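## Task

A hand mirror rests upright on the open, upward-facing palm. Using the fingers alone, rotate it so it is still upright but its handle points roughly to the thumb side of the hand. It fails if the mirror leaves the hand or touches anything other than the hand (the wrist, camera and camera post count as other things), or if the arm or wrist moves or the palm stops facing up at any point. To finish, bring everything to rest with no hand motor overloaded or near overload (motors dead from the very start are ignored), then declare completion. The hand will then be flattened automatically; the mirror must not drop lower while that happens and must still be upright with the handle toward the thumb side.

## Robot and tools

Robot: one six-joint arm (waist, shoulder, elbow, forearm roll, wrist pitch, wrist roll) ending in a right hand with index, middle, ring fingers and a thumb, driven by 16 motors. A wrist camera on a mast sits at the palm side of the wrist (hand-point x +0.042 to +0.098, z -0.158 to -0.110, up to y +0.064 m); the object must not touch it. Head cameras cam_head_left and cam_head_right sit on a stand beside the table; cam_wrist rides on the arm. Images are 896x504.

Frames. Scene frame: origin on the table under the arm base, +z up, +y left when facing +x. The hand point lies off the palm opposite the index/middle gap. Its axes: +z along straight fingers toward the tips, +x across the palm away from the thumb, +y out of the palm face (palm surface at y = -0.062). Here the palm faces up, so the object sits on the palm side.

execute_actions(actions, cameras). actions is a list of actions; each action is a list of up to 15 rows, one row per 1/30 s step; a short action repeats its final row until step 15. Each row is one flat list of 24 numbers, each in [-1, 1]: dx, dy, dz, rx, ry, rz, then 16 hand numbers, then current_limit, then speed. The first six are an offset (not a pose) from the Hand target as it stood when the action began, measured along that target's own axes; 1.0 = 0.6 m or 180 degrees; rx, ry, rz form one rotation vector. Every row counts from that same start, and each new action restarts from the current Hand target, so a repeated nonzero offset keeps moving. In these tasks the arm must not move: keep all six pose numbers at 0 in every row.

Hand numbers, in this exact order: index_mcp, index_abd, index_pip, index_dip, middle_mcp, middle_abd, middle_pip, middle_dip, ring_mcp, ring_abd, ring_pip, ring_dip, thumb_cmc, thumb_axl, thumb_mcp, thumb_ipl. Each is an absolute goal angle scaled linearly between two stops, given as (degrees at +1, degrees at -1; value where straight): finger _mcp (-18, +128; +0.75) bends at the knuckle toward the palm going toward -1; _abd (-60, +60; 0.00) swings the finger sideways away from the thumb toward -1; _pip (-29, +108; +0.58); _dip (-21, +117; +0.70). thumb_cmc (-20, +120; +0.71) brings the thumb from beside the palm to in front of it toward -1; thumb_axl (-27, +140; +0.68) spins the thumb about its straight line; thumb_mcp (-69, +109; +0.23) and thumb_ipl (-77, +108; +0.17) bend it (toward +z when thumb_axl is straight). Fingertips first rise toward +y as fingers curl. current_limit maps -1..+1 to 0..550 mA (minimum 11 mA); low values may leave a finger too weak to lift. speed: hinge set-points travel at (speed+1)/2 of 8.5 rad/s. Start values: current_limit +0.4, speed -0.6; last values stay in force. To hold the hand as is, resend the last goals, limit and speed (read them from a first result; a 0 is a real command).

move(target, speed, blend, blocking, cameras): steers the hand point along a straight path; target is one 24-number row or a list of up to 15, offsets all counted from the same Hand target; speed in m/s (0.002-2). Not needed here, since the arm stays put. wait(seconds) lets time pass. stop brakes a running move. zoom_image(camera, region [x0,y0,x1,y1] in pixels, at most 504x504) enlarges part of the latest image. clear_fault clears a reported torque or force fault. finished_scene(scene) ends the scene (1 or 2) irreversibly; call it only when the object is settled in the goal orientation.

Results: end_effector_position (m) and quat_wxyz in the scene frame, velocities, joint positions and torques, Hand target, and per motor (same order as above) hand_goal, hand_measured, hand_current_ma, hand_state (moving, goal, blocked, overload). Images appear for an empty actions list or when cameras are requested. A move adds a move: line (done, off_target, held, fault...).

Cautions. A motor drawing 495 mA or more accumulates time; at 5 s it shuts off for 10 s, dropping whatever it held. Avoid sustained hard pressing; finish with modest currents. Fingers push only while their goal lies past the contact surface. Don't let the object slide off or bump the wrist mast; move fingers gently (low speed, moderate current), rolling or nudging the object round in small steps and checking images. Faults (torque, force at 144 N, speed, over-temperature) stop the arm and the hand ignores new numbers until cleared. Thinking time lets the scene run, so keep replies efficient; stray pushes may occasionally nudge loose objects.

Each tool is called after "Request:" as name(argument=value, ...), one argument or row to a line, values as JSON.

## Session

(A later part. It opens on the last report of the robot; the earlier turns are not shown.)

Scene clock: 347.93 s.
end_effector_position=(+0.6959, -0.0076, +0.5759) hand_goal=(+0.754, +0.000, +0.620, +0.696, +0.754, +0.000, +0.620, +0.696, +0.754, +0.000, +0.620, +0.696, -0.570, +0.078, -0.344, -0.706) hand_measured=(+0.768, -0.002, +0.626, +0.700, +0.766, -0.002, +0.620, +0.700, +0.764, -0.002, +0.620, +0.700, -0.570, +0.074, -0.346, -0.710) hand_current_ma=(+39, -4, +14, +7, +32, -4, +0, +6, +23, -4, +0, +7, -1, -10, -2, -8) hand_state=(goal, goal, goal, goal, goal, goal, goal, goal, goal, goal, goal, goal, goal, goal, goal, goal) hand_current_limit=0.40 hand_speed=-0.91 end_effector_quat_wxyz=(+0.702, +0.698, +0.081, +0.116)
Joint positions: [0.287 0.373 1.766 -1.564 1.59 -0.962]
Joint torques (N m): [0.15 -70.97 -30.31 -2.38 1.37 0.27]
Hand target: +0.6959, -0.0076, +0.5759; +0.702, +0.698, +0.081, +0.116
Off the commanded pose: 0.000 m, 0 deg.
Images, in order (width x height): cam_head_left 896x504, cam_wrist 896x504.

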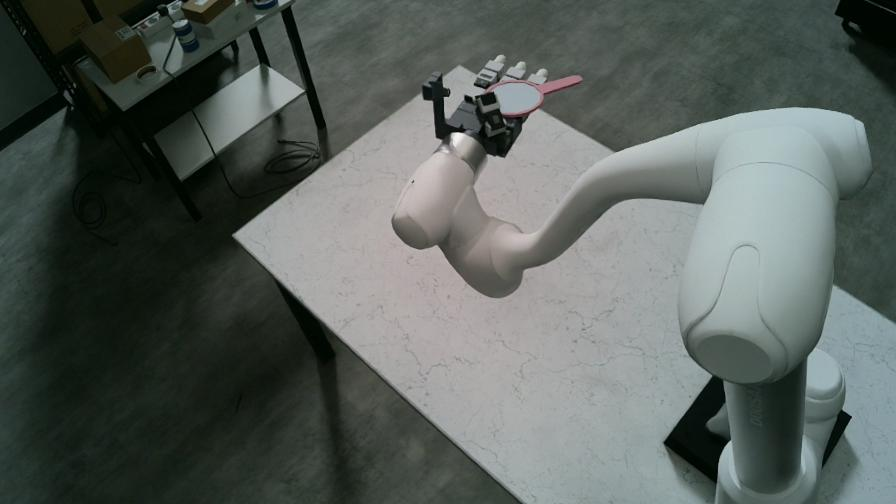

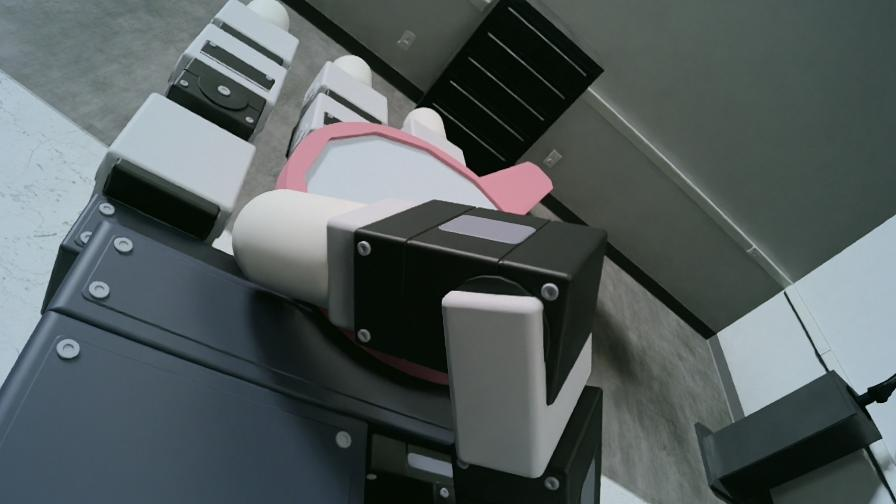

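Request:
execute_actions(
  actions=[
    [[0,0,0,0,0,0,0.754,-0.2,0.7,0.8,0.754,-0.1,0.62,0.696,0.754,0,0.62,0.696,-0.571,0.0778,-0.345,-0.706,0.4,-0.8]],
    [[0,0,0,0,0,0,0.754,-0.2,0.3,1.0,0.754,-0.1,0.62,0.696,0.754,0,0.62,0.696,-0.571,0.0778,-0.345,-0.706,0.4,-0.8]],
    [[0,0,0,0,0,0,0.754,-0.2,0.3,1.0,0.754,-0.1,0.62,0.696,0.754,0,0.62,0.696,-0.571,0.0778,-0.345,-0.706,0.4,-0.8]],
    [[0,0,0,0,0,0,0.754,0.2,0.3,1.0,0.754,-0.1,0.62,0.696,0.754,0,0.62,0.696,-0.571,0.0778,-0.345,-0.706,0.4,-0.87]],
    [[0,0,0,0,0,0,0.754,0.2,0.3,1.0,0.754,-0.1,0.62,0.696,0.754,0,0.62,0.696,-0.571,0.0778,-0.345,-0.706,0.4,-0.87]],
  ],
  cameras=["cam_wrist","cam_head_left"],
)

Request:
zoom_image(
  camera="cam_head_left",
  region=[430, 30, 590, 150],
)

Scene clock: 367.20 s.
end_effector_position=(+0.6959, -0.0076, +0.5759) hand_goal=(+0.754, +0.200, +0.300, +1.000, +0.754, -0.100, +0.620, +0.696, +0.754, +0.000, +0.620, +0.696, -0.570, +0.078, -0.344, -0.706) hand_measured=(+0.768, +0.196, +0.308, +0.998, +0.766, -0.096, +0.620, +0.700, +0.764, -0.002, +0.620, +0.700, -0.570, +0.076, -0.346, -0.708) hand_current_ma=(+39, -4, +18, -4, +32, +5, +0, +6, +23, -4, +0, +7, -1, -4, -2, -6) hand_state=(goal, goal, goal, goal, goal, goal, goal, goal, goal, goal, goal, goal, goal, goal, goal, goal) hand_current_limit=0.40 hand_speed=-0.87 end_effector_quat_wxyz=(+0.702, +0.698, +0.081, +0.116)
Joint positions: [0.287 0.373 1.766 -1.564 1.59 -0.962]
Joint torques (N m): [-0.12 -71 -30.23 -2.37 1.38 0.24]
Hand target: +0.6959, -0.0076, +0.5759; +0.702, +0.698, +0.081, +0.116
Off the commanded pose: 0.000 m, 0 deg.
Images, in order (width x height): cam_head_left 896x504, cam_wrist 896x504.

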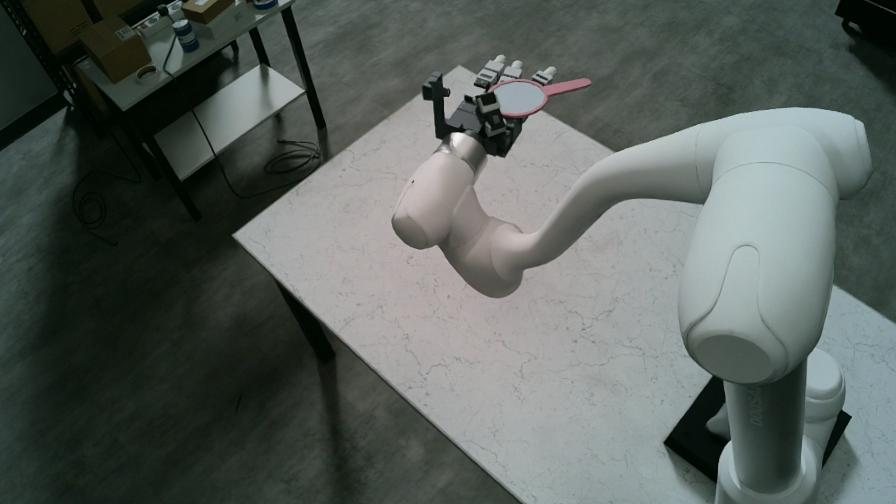

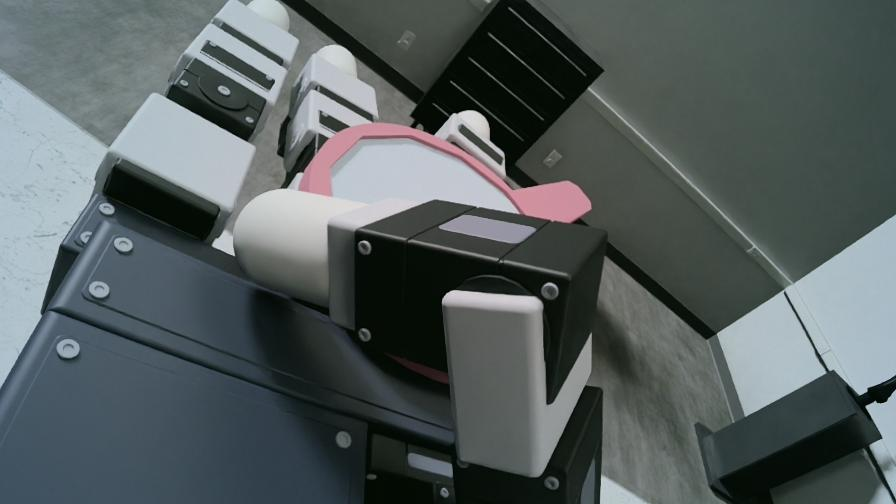

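Scaled by 3.150 from the camera's image (finer frame: 1280x720).

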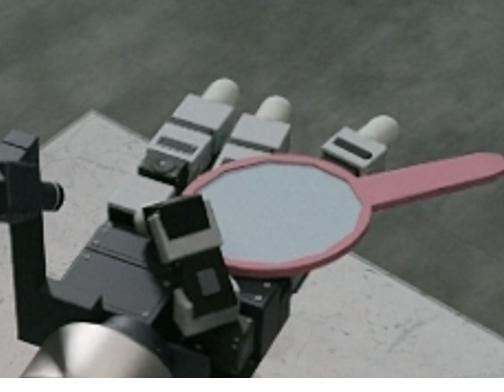

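Request:
execute_actions(
  actions=[
    [[0,0,0,0,0,0,0.754,0.2,0.3,1.0,0.754,-0.1,0.62,0.696,0.754,0,0.62,0.696,-0.571,0.0778,0.225,-0.706,0.4,-0.7]],
    [[0,0,0,0,0,0,0.754,0.2,0.3,1.0,0.754,-0.1,0.62,0.696,0.754,0,0.62,0.696,-0.571,0.677,0.225,-0.805,0.4,-0.7]],
    [[0,0,0,0,0,0,0.754,0.2,0.3,1.0,0.754,-0.1,0.62,0.696,0.754,0,0.62,0.696,-0.2,0.677,0.225,-0.805,0.4,-0.7]],
    [[0,0,0,0,0,0,0.754,0.2,0.3,1.0,0.754,-0.1,0.62,0.696,0.754,0,0.62,0.696,0.357,0.677,0.225,-0.805,0.4,-0.7]],
    [[0,0,0,0,0,0,0.754,0.2,0.3,1.0,0.754,-0.1,0.62,0.696,0.754,0,0.62,0.696,0.357,0.677,0.056,-0.881,0.4,-0.85]],
    [[0,0,0,0,0,0,0.754,0.2,0.3,1.0,0.754,-0.1,0.62,0.696,0.754,0,0.62,0.696,0.357,0.677,0.056,-0.881,0.4,-0.85]],
  ],
  cameras=["cam_wrist","cam_head_left"],
)

Request:
zoom_image(
  camera="cam_head_left",
  region=[450, 30, 610, 150],
)

Scene clock: 389.23 s.
end_effector_position=(+0.6959, -0.0076, +0.5759) hand_goal=(+0.754, +0.200, +0.300, +1.000, +0.754, -0.100, +0.620, +0.696, +0.754, +0.000, +0.620, +0.696, +0.358, +0.678, +0.056, -0.880) hand_measured=(+0.768, +0.196, +0.308, +0.998, +0.766, -0.096, +0.620, +0.700, +0.764, -0.002, +0.620, +0.700, +0.364, +0.678, +0.058, -0.878) hand_current_ma=(+39, -4, +18, -4, +32, +5, +0, +6, +23, -4, +0, +7, +11, -1, +2, +3) hand_state=(goal, goal, goal, goal, goal, goal, goal, goal, goal, goal, goal, goal, goal, goal, goal, goal) hand_current_limit=0.40 hand_speed=-0.85 end_effector_quat_wxyz=(+0.702, +0.698, +0.081, +0.116)
Joint positions: [0.287 0.373 1.766 -1.564 1.59 -0.962]
Joint torques (N m): [0.26 -71.19 -30.15 -2.34 1.38 0.17]
Hand target: +0.6959, -0.0076, +0.5759; +0.702, +0.698, +0.081, +0.116
Off the commanded pose: 0.000 m, 0 deg.
cam_wrist: T_world_to_cam=[[-0.78795, -0.16055, 0.59443, 0.23186], [-0.56798, 0.5623, -0.60102, 0.70576], [-0.23776, -0.8112, -0.53425, 0.59879]] pos_world=[0.72592, 0.12611, 0.60625]
Images, in order (width x height): cam_head_left 896x504, cam_wrist 896x504.

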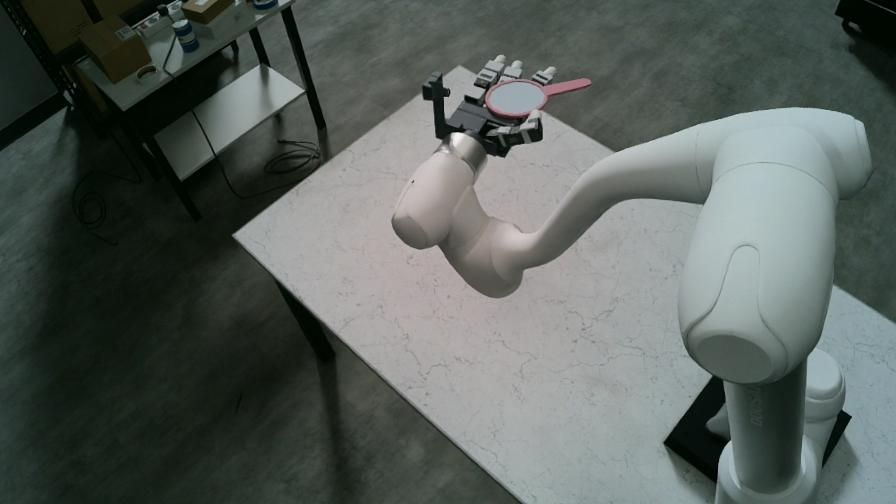

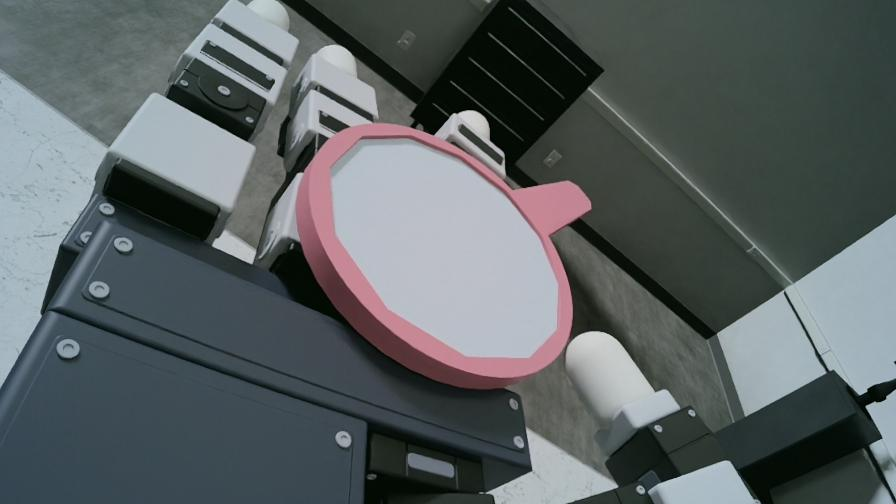

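Scaled by 3.150 from the camera's image (finer frame: 1280x720).

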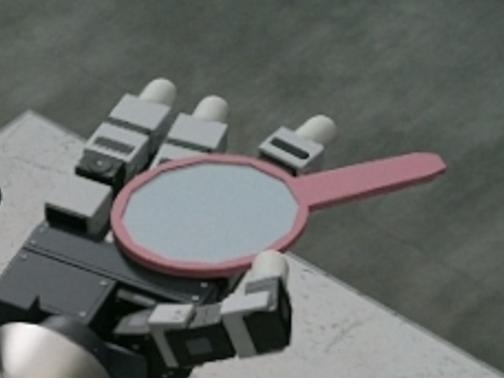

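Request:
execute_actions(
  actions=[
    [[0,0,0,0,0,0,0.754,0.2,0.3,1.0,0.754,0,0.62,0.696,0.754,0,0.62,0.696,0.27,0.677,-0.02,-0.88,0.4,-0.9]],
    [[0,0,0,0,0,0,0.754,0.2,0.3,1.0,0.754,0,0.62,0.696,0.754,0,0.62,0.696,0.171,0.677,-0.162,-0.838,0.4,-0.9]],
    [[0,0,0,0,0,0,0.754,0.2,0.3,1.0,0.754,0,0.62,0.696,0.754,0,0.62,0.696,0.171,0.677,-0.162,-0.838,0.4,-0.9]],
    [[0,0,0,0,0,0,0.754,0.5,0.28,1.0,0.754,0,0.62,0.696,0.754,0,0.62,0.696,0.171,0.677,-0.162,-0.838,0.4,-0.88]],
    [[0,0,0,0,0,0,0.754,0.5,0.28,1.0,0.754,0,0.62,0.696,0.754,0,0.62,0.696,0.171,0.677,-0.162,-0.838,0.4,-0.88]],
  ],
  cameras=["cam_wrist","cam_head_left"],
)

Request:
zoom_image(
  camera="cam_head_left",
  region=[450, 30, 610, 150],
)

Scene clock: 407.13 s.
end_effector_position=(+0.6959, -0.0076, +0.5759) hand_goal=(+0.754, +0.500, +0.280, +1.000, +0.754, +0.000, +0.620, +0.696, +0.754, +0.000, +0.620, +0.696, +0.172, +0.678, -0.162, -0.838) hand_measured=(+0.768, +0.476, +0.290, +1.000, +0.766, -0.002, +0.620, +0.700, +0.764, -0.002, +0.620, +0.700, +0.172, +0.672, -0.142, -0.838) hand_current_ma=(+39, -57, +23, +0, +32, -4, +0, +6, +23, -4, +0, +7, +0, -15, +71, +0) hand_state=(goal, blocked, goal, goal, goal, goal, goal, goal, goal, goal, goal, goal, goal, goal, goal, goal) hand_current_limit=0.40 hand_speed=-0.88 end_effector_quat_wxyz=(+0.702, +0.698, +0.081, +0.116)
Joint positions: [0.287 0.373 1.766 -1.564 1.59 -0.962]
Joint torques (N m): [0.06 -70.95 -30.16 -2.38 1.38 0.21]
Hand target: +0.6959, -0.0076, +0.5759; +0.702, +0.698, +0.081, +0.116
Off the commanded pose: 0.000 m, 0 deg.
cam_wrist: T_world_to_cam=[[-0.78795, -0.16055, 0.59443, 0.23186], [-0.56798, 0.5623, -0.60102, 0.70576], [-0.23776, -0.8112, -0.53425, 0.59879]] pos_world=[0.72592, 0.12611, 0.60625]
Images, in order (width x height): cam_head_left 896x504, cam_wrist 896x504.

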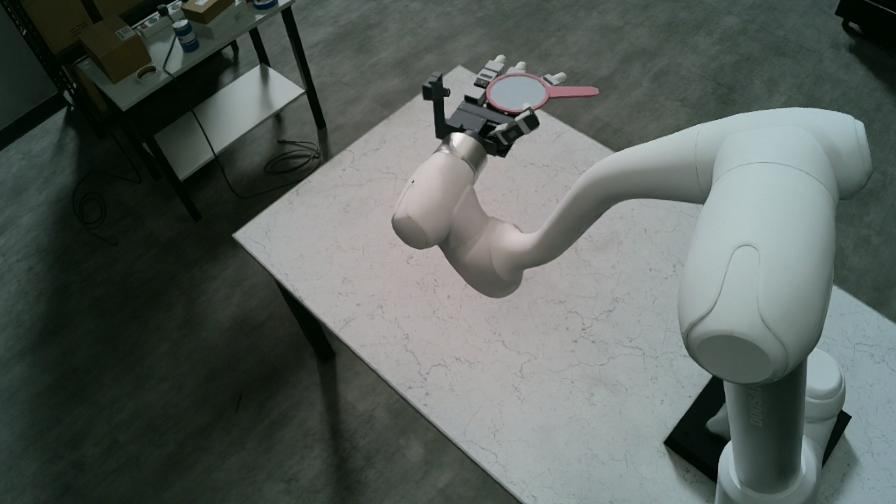

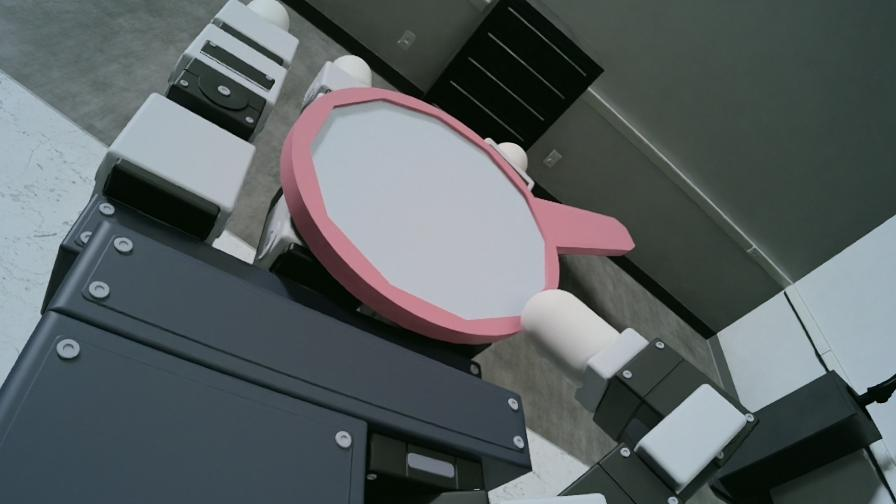

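Scaled by 3.150 from the camera's image (finer frame: 1280x720).

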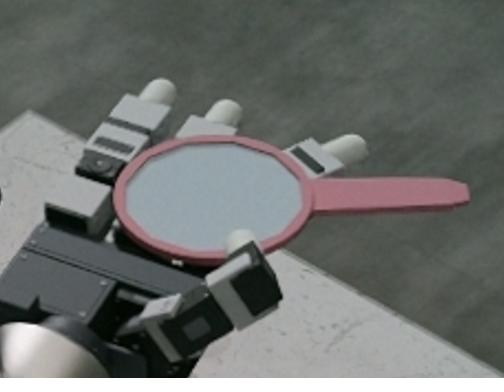

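Request:
execute_actions(
  actions=[
    [[0,0,0,0,0,0,0.754,0.75,0.28,1.0,0.754,0,0.62,0.696,0.754,0,0.62,0.696,0.171,0.677,-0.162,-0.838,0.4,-0.9]],
    [[0,0,0,0,0,0,0.754,0.75,0.28,1.0,0.754,0,0.62,0.696,0.754,0,0.62,0.696,0.171,0.677,-0.162,-0.838,0.4,-0.9]],
    [[0,0,0,0,0,0,0.754,1.0,0.28,1.0,0.754,0.2,0.62,0.696,0.754,0,0.62,0.696,0.171,0.677,-0.162,-0.838,0.4,-0.9]],
    [[0,0,0,0,0,0,0.754,1.0,0.28,1.0,0.754,0.2,0.62,0.696,0.754,0,0.62,0.696,0.171,0.677,-0.162,-0.838,0.4,-0.9]],
  ],
  cameras=["cam_wrist","cam_head_left"],
)

Request:
zoom_image(
  camera="cam_head_left",
  region=[450, 30, 610, 150],
)

Scene clock: 416.20 s.
end_effector_position=(+0.6959, -0.0076, +0.5759) hand_goal=(+0.754, +1.000, +0.280, +1.000, +0.754, +0.200, +0.620, +0.696, +0.754, +0.000, +0.620, +0.696, +0.172, +0.678, -0.162, -0.838) hand_measured=(+0.768, +0.978, +0.290, +1.000, +0.766, +0.198, +0.620, +0.700, +0.764, -0.002, +0.620, +0.700, +0.168, +0.666, -0.148, -0.840) hand_current_ma=(+39, -48, +23, +0, +32, -4, +0, +6, +23, -4, +0, +7, -8, -37, +45, -3) hand_state=(goal, blocked, goal, goal, goal, goal, goal, goal, goal, goal, goal, goal, goal, goal, goal, goal) hand_current_limit=0.40 hand_speed=-0.90 end_effector_quat_wxyz=(+0.702, +0.698, +0.081, +0.116)
Joint positions: [0.287 0.373 1.766 -1.564 1.59 -0.962]
Joint torques (N m): [0.07 -70.75 -30.24 -2.36 1.39 0.19]
Hand target: +0.6959, -0.0076, +0.5759; +0.702, +0.698, +0.081, +0.116
Off the commanded pose: 0.000 m, 0 deg.
cam_wrist: T_world_to_cam=[[-0.78795, -0.16055, 0.59443, 0.23186], [-0.56798, 0.5623, -0.60102, 0.70576], [-0.23776, -0.8112, -0.53425, 0.59879]] pos_world=[0.72592, 0.12611, 0.60625]
Images, in order (width x height): cam_head_left 896x504, cam_wrist 896x504.

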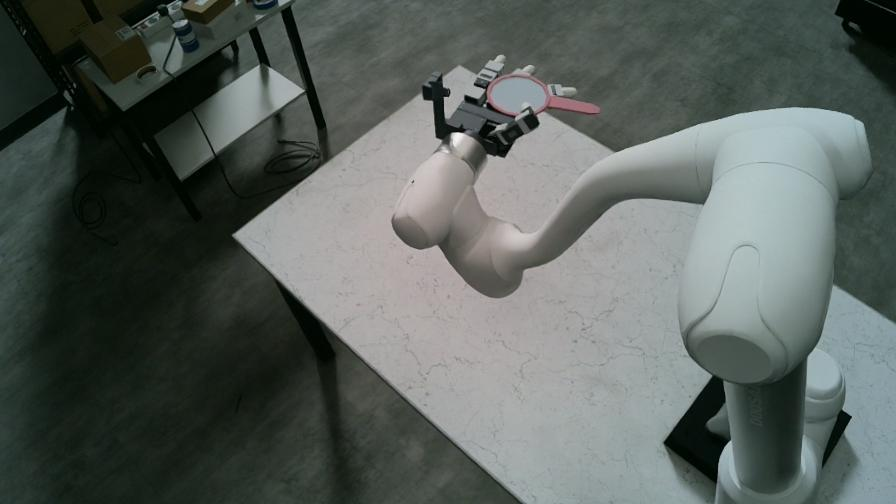

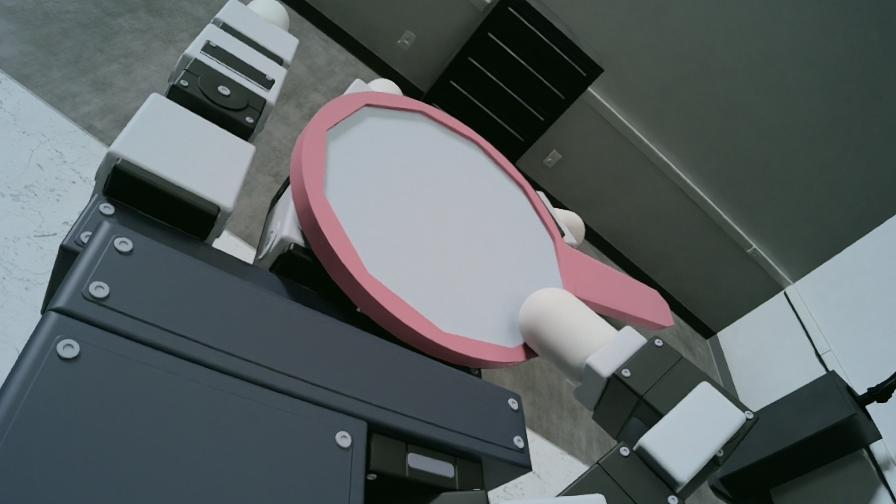

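Scaled by 3.150 from the camera's image (finer frame: 1280x720).

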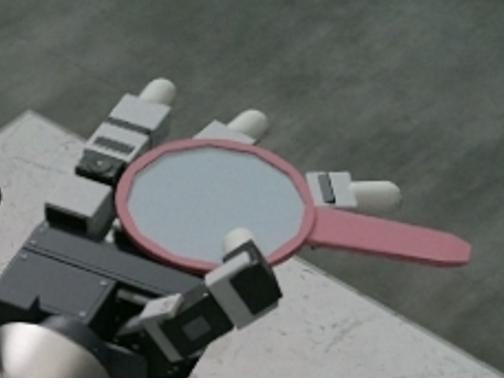

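Request:
execute_actions(
  actions=[
    [[0,0,0,0,0,0,0.754,0.97,0.3,1.0,0.754,0.0,0.62,0.696,0.754,0,0.62,0.696,0.09,0.677,-0.2,-0.83,0.4,-0.9]],
    [[0,0,0,0,0,0,0.754,0.97,0.3,1.0,0.754,0.0,0.62,0.696,0.754,0,0.62,0.696,0.0,0.677,-0.236,-0.816,0.4,-0.9]],
    [[0,0,0,0,0,0,0.754,0.97,0.3,1.0,0.754,0.0,0.62,0.696,0.754,0,0.62,0.696,-0.1,0.677,-0.275,-0.79,0.4,-0.9]],
    [[0,0,0,0,0,0,0.754,0.97,0.3,1.0,0.754,0.0,0.62,0.696,0.754,0,0.62,0.696,-0.171,0.677,-0.307,-0.773,0.4,-0.9]],
    [[0,0,0,0,0,0,0.754,0.97,0.3,1.0,0.754,0.0,0.62,0.696,0.754,0,0.62,0.696,-0.171,0.677,-0.307,-0.773,0.4,-0.9]],
  ],
  cameras=["cam_wrist","cam_head_left"],
)

Request:
zoom_image(
  camera="cam_head_left",
  region=[450, 30, 610, 150],
)

Scene clock: 446.07 s.
end_effector_position=(+0.6959, -0.0076, +0.5759) hand_goal=(+0.754, +0.970, +0.300, +1.000, +0.754, +0.000, +0.620, +0.696, +0.754, +0.000, +0.620, +0.696, -0.170, +0.678, -0.306, -0.772) hand_measured=(+0.768, +0.970, +0.302, +1.000, +0.766, +0.004, +0.620, +0.700, +0.764, -0.002, +0.620, +0.700, -0.162, +0.678, -0.290, -0.770) hand_current_ma=(+39, +1, +3, +0, +32, +5, +0, +6, +23, -4, +0, +7, +17, -1, +51, +3) hand_state=(goal, goal, goal, goal, goal, goal, goal, goal, goal, goal, goal, goal, goal, goal, goal, goal) hand_current_limit=0.40 hand_speed=-0.90 end_effector_quat_wxyz=(+0.702, +0.698, +0.081, +0.116)
Joint positions: [0.287 0.373 1.766 -1.564 1.59 -0.962]
Joint torques (N m): [0.01 -70.66 -30.2 -2.35 1.36 0.19]
Hand target: +0.6959, -0.0076, +0.5759; +0.702, +0.698, +0.081, +0.116
Off the commanded pose: 0.000 m, 0 deg.
cam_wrist: T_world_to_cam=[[-0.78795, -0.16055, 0.59443, 0.23186], [-0.56798, 0.5623, -0.60102, 0.70576], [-0.23776, -0.8112, -0.53425, 0.59879]] pos_world=[0.72592, 0.12611, 0.60625]
Images, in order (width x height): cam_head_left 896x504, cam_wrist 896x504.

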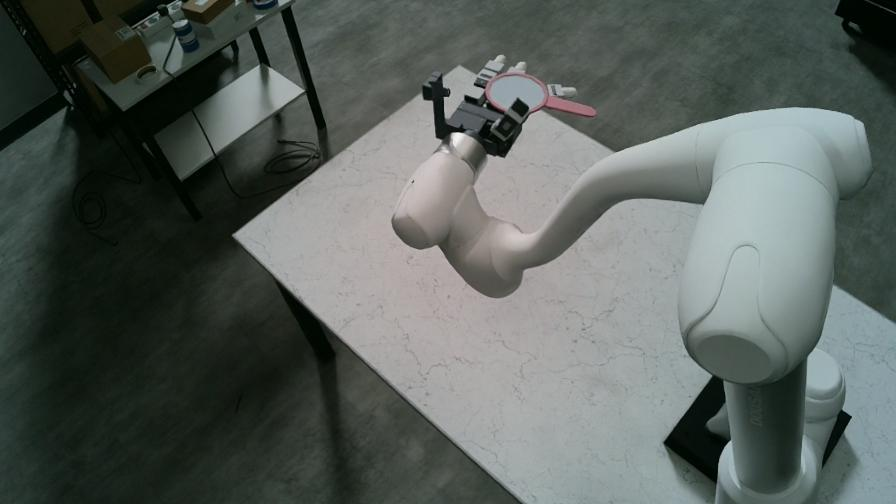

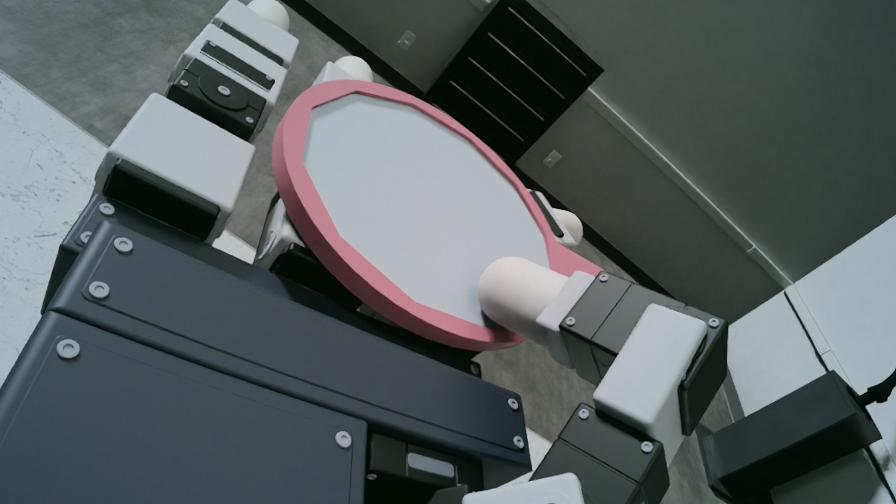

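Scaled by 3.150 from the camera's image (finer frame: 1280x720).

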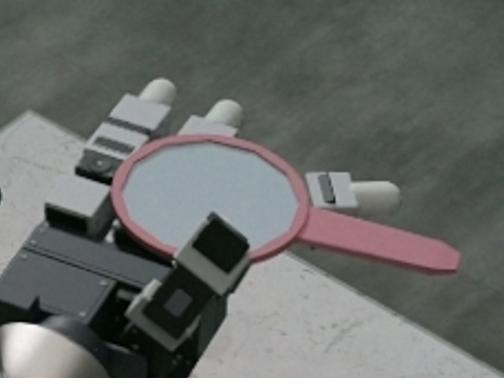

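Request:
execute_actions(
  actions=[
    [[0,0,0,0,0,0,0.754,0.97,0.3,1.0,0.754,0.0,0.62,0.696,0.754,0,0.62,0.696,-0.1,0.677,0.0,-0.8,0.4,-0.85]],
    [[0,0,0,0,0,0,0.754,0.97,0.3,1.0,0.754,0.0,0.6,0.696,0.754,0,0.6,0.696,0.3,0.677,0.15,-0.84,0.4,-0.8]],
    [[0,0,0,0,0,0,0.754,0.97,0.62,0.7,0.754,0.0,0.6,0.696,0.754,0,0.6,0.696,0.357,0.677,0.15,-0.84,0.4,-0.85]],
    [[0,0,0,0,0,0,0.754,0.97,0.62,0.7,0.754,0.0,0.6,0.696,0.754,0,0.6,0.696,0.357,0.677,0.15,-0.84,0.4,-0.85]],
    [[0,0,0,0,0,0,0.754,0.97,0.62,0.7,0.754,0.0,0.6,0.696,0.754,0,0.6,0.696,0.357,0.677,0.15,-0.84,0.4,-0.85]],
  ],
  cameras=["cam_wrist","cam_head_left"],
)

Request:
zoom_image(
  camera="cam_head_left",
  region=[450, 30, 610, 150],
)

Scene clock: 458.37 s.
end_effector_position=(+0.6959, -0.0076, +0.5759) hand_goal=(+0.754, +0.970, +0.620, +0.700, +0.754, +0.000, +0.600, +0.696, +0.754, +0.000, +0.600, +0.696, +0.358, +0.678, +0.150, -0.840) hand_measured=(+0.768, +0.970, +0.620, +0.704, +0.766, +0.004, +0.608, +0.700, +0.764, -0.002, +0.608, +0.700, +0.364, +0.678, +0.146, -0.838) hand_current_ma=(+39, +1, -1, +7, +32, +5, +18, +6, +23, -4, +16, +7, +11, -1, -7, +2) hand_state=(goal, goal, goal, goal, goal, goal, goal, goal, goal, goal, goal, goal, goal, goal, goal, goal) hand_current_limit=0.40 hand_speed=-0.85 end_effector_quat_wxyz=(+0.702, +0.698, +0.081, +0.116)
Joint positions: [0.287 0.373 1.766 -1.564 1.59 -0.962]
Joint torques (N m): [0.13 -71.01 -30.21 -2.36 1.38 0.22]
Hand target: +0.6959, -0.0076, +0.5759; +0.702, +0.698, +0.081, +0.116
Off the commanded pose: 0.000 m, 0 deg.
cam_wrist: T_world_to_cam=[[-0.78795, -0.16055, 0.59443, 0.23186], [-0.56798, 0.5623, -0.60102, 0.70576], [-0.23776, -0.8112, -0.53425, 0.59879]] pos_world=[0.72592, 0.12611, 0.60625]
Images, in order (width x height): cam_head_left 896x504, cam_wrist 896x504.

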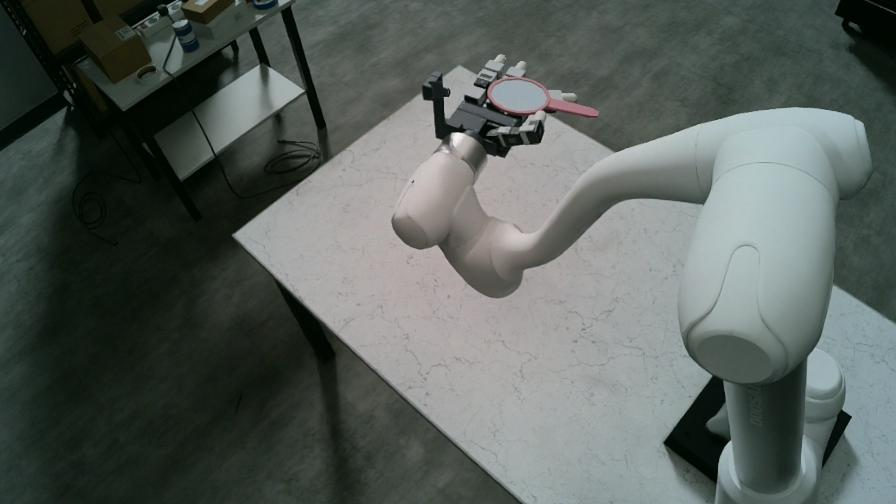

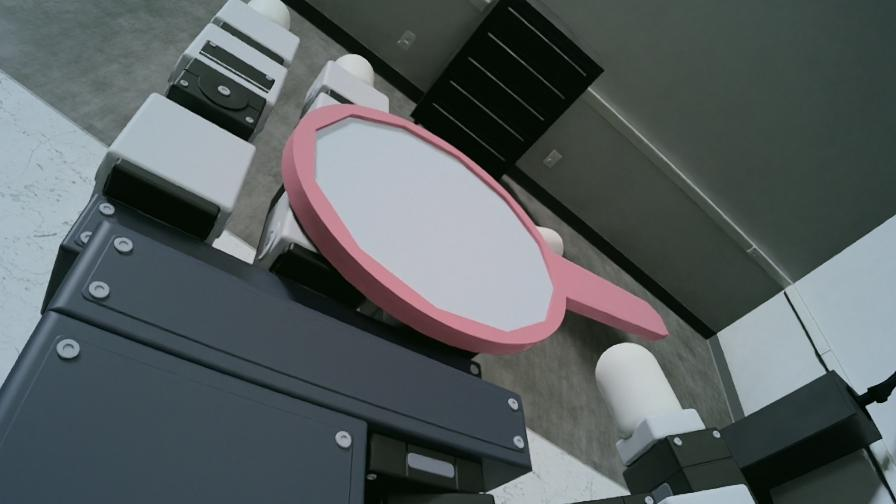

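Scaled by 3.150 from the camera's image (finer frame: 1280x720).

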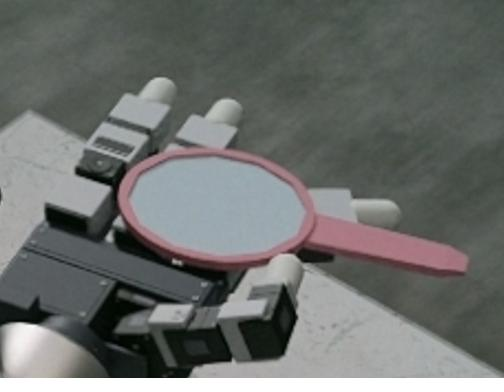

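Request:
execute_actions(
  actions=[
    [[0,0,0,0,0,0,0.754,0.97,0.62,0.7,0.754,0.0,0.6,0.696,0.754,0,0.6,0.696,0.41,0.677,-0.045,-0.6,0.4,-0.8]],
    [[0,0,0,0,0,0,0.754,0.97,0.62,0.7,0.754,0.0,0.6,0.696,0.754,0,0.6,0.696,0.457,0.677,-0.242,-0.362,0.4,-0.8]],
    [[0,0,0,0,0,0,0.754,0.97,0.62,0.7,0.754,0.0,0.6,0.696,0.754,0,0.6,0.696,0.457,0.677,-0.242,-0.362,0.4,-0.85]],
    [[0,0,0,0,0,0,0.754,0.97,0.62,0.7,0.754,0.0,0.6,0.696,0.754,0,0.6,0.696,0.386,0.677,-0.292,-0.454,0.4,-0.92]],
    [[0,0,0,0,0,0,0.754,0.97,0.62,0.7,0.754,0.0,0.6,0.696,0.754,0,0.6,0.696,0.257,0.677,-0.382,-0.475,0.4,-0.92]],
    [[0,0,0,0,0,0,0.754,0.97,0.62,0.7,0.754,0.0,0.6,0.696,0.754,0,0.6,0.696,0.257,0.677,-0.382,-0.475,0.4,-0.92]],
  ],
  cameras=["cam_wrist","cam_head_left"],
)

Request:
zoom_image(
  camera="cam_head_left",
  region=[450, 30, 610, 150],
)

Scene clock: 476.97 s.
end_effector_position=(+0.6959, -0.0076, +0.5759) hand_goal=(+0.754, +0.970, +0.620, +0.700, +0.754, +0.000, +0.600, +0.696, +0.754, +0.000, +0.600, +0.696, +0.258, +0.678, -0.382, -0.474) hand_measured=(+0.768, +0.970, +0.620, +0.704, +0.766, +0.004, +0.608, +0.700, +0.764, -0.002, +0.608, +0.700, +0.272, +0.680, -0.378, -0.470) hand_current_ma=(+39, +1, -1, +7, +32, +5, +18, +6, +24, -4, +16, +7, +37, +4, +8, +8) hand_state=(goal, goal, goal, goal, goal, goal, goal, goal, goal, goal, goal, goal, goal, goal, goal, goal) hand_current_limit=0.40 hand_speed=-0.92 end_effector_quat_wxyz=(+0.702, +0.698, +0.081, +0.116)
Joint positions: [0.287 0.373 1.766 -1.564 1.59 -0.962]
Joint torques (N m): [0.05 -71.13 -30.22 -2.33 1.4 0.15]
Hand target: +0.6959, -0.0076, +0.5759; +0.702, +0.698, +0.081, +0.116
Off the commanded pose: 0.000 m, 0 deg.
cam_wrist: T_world_to_cam=[[-0.78795, -0.16055, 0.59443, 0.23186], [-0.56798, 0.5623, -0.60102, 0.70576], [-0.23776, -0.8112, -0.53425, 0.59879]] pos_world=[0.72592, 0.12611, 0.60625]
Images, in order (width x height): cam_head_left 896x504, cam_wrist 896x504.

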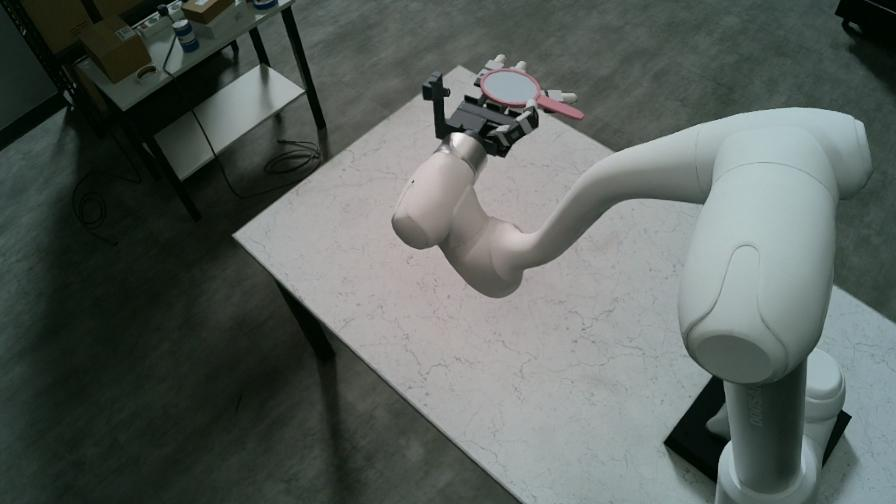

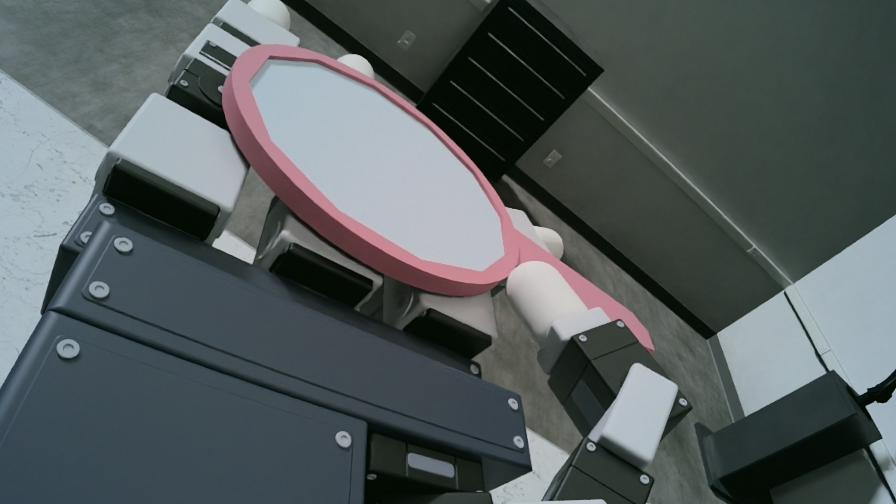

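Scaled by 3.150 from the camera's image (finer frame: 1280x720).

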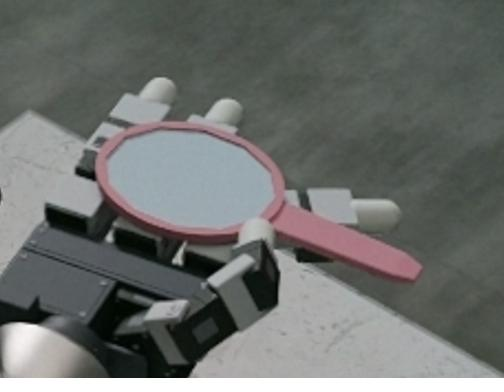

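Request:
execute_actions(
  actions=[
    [[0,0,0,0,0,0,0.754,0.97,0.62,0.7,0.754,0.0,0.6,0.696,0.754,0,0.6,0.696,0.4,0.677,-0.1,-0.475,0.4,-0.85]],
    [[0,0,0,0,0,0,0.754,0.97,0.62,0.7,0.754,0.0,0.6,0.696,0.754,0,0.6,0.696,0.45,0.677,0.2,-0.4,0.4,-0.8]],
    [[0,0,0,0,0,0,0.754,0.5,0.62,0.7,0.754,0.0,0.6,0.696,0.754,0,0.6,0.696,0.6,0.677,0.225,0.1,0.4,-0.85]],
    [[0,0,0,0,0,0,0.754,0.0,0.62,0.7,0.754,0.0,0.6,0.696,0.754,0,0.6,0.696,0.714,0.677,0.225,0.168,0.4,-0.85]],
    [[0,0,0,0,0,0,0.754,0.0,0.62,0.7,0.754,0.0,0.6,0.696,0.754,0,0.6,0.696,0.714,0.677,0.225,0.168,0.4,-0.85]],
  ],
  cameras=["cam_wrist","cam_head_left"],
)

Request:
zoom_image(
  camera="cam_head_left",
  region=[450, 30, 610, 150],
)

Scene clock: 498.03 s.
end_effector_position=(+0.6959, -0.0076, +0.5759) hand_goal=(+0.754, +0.000, +0.620, +0.700, +0.754, +0.000, +0.600, +0.696, +0.754, +0.000, +0.600, +0.696, +0.714, +0.678, +0.226, +0.168) hand_measured=(+0.768, +0.004, +0.620, +0.704, +0.766, +0.004, +0.608, +0.700, +0.764, -0.002, +0.608, +0.700, +0.722, +0.680, +0.224, +0.166) hand_current_ma=(+39, +6, -1, +7, +32, +5, +18, +6, +24, -4, +16, +7, +16, +4, -4, -4) hand_state=(goal, goal, goal, goal, goal, goal, goal, goal, goal, goal, goal, goal, goal, goal, goal, goal) hand_current_limit=0.40 hand_speed=-0.85 end_effector_quat_wxyz=(+0.702, +0.698, +0.081, +0.116)
Joint positions: [0.287 0.373 1.766 -1.564 1.59 -0.962]
Joint torques (N m): [0.09 -70.95 -30.04 -2.34 1.36 0.23]
Hand target: +0.6959, -0.0076, +0.5759; +0.702, +0.698, +0.081, +0.116
Off the commanded pose: 0.000 m, 0 deg.
cam_wrist: T_world_to_cam=[[-0.78795, -0.16055, 0.59443, 0.23186], [-0.56798, 0.5623, -0.60102, 0.70576], [-0.23776, -0.8112, -0.53425, 0.59879]] pos_world=[0.72592, 0.12611, 0.60625]
Images, in order (width x height): cam_head_left 896x504, cam_wrist 896x504.

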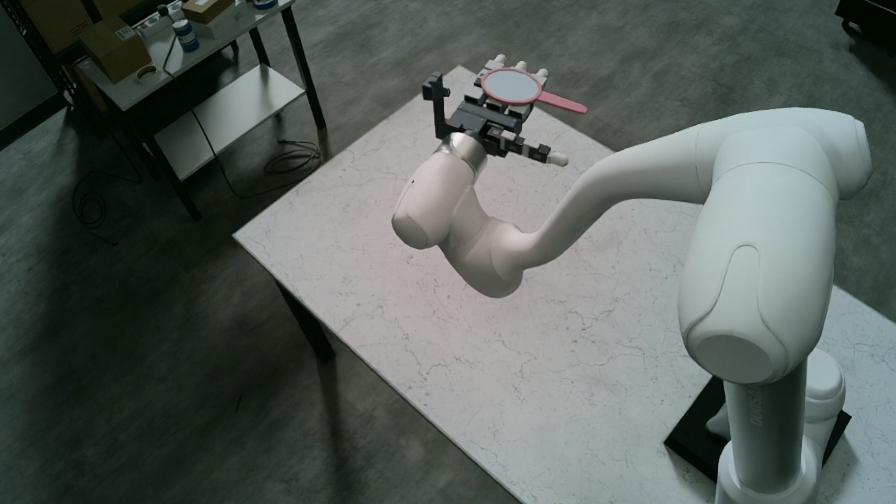

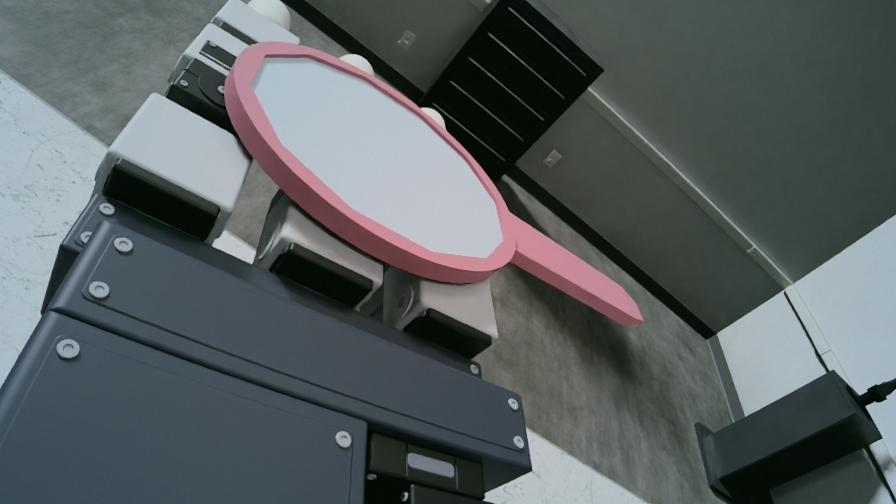

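Scaled by 3.150 from the camera's image (finer frame: 1280x720).

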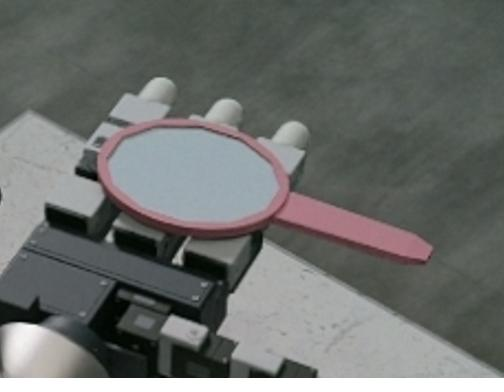

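Request:
execute_actions(
  actions=[
    [[0,0,0,0,0,0,0.754,0.0,0.576,0.696,0.754,0.0,0.576,0.696,0.754,0,0.576,0.696,0.714,0.677,0.225,0.168,0.4,-0.9]],
    [[0,0,0,0,0,0,0.754,0.0,0.576,0.696,0.754,0.0,0.576,0.696,0.754,0,0.576,0.696,0.714,0.677,0.225,0.168,0.4,-0.9]],
  ],
  cameras=["cam_wrist"],
)

Scene clock: 504.43 s.
end_effector_position=(+0.6959, -0.0076, +0.5759) hand_goal=(+0.754, +0.000, +0.576, +0.696, +0.754, +0.000, +0.576, +0.696, +0.754, +0.000, +0.576, +0.696, +0.714, +0.678, +0.226, +0.168) hand_measured=(+0.768, +0.004, +0.582, +0.700, +0.766, +0.004, +0.584, +0.700, +0.764, -0.002, +0.584, +0.700, +0.722, +0.680, +0.224, +0.166) hand_current_ma=(+39, +6, +13, +7, +32, +5, +18, +6, +24, -4, +16, +7, +16, +4, -4, -4) hand_state=(goal, goal, goal, goal, goal, goal, goal, goal, goal, goal, goal, goal, goal, goal, goal, goal) hand_current_limit=0.40 hand_speed=-0.90 end_effector_quat_wxyz=(+0.702, +0.698, +0.081, +0.116)
Joint positions: [0.287 0.373 1.766 -1.564 1.59 -0.962]
Joint torques (N m): [0.07 -70.95 -30.22 -2.37 1.36 0.2]
Hand target: +0.6959, -0.0076, +0.5759; +0.702, +0.698, +0.081, +0.116
Off the commanded pose: 0.000 m, 0 deg.
cam_wrist: T_world_to_cam=[[-0.78795, -0.16055, 0.59443, 0.23186], [-0.56798, 0.5623, -0.60102, 0.70576], [-0.23776, -0.8112, -0.53425, 0.59879]] pos_world=[0.72592, 0.12611, 0.60625]

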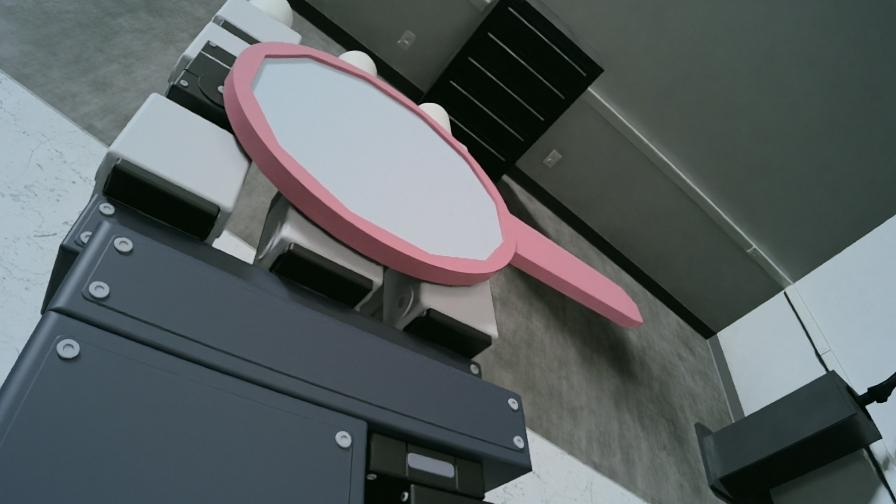

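The hand is flat, everything is still, and the handle points to the thumb side. I am done with scene 1.

Request:
finished_scene(
  scene=1,
)

The scene is finished: the task was done.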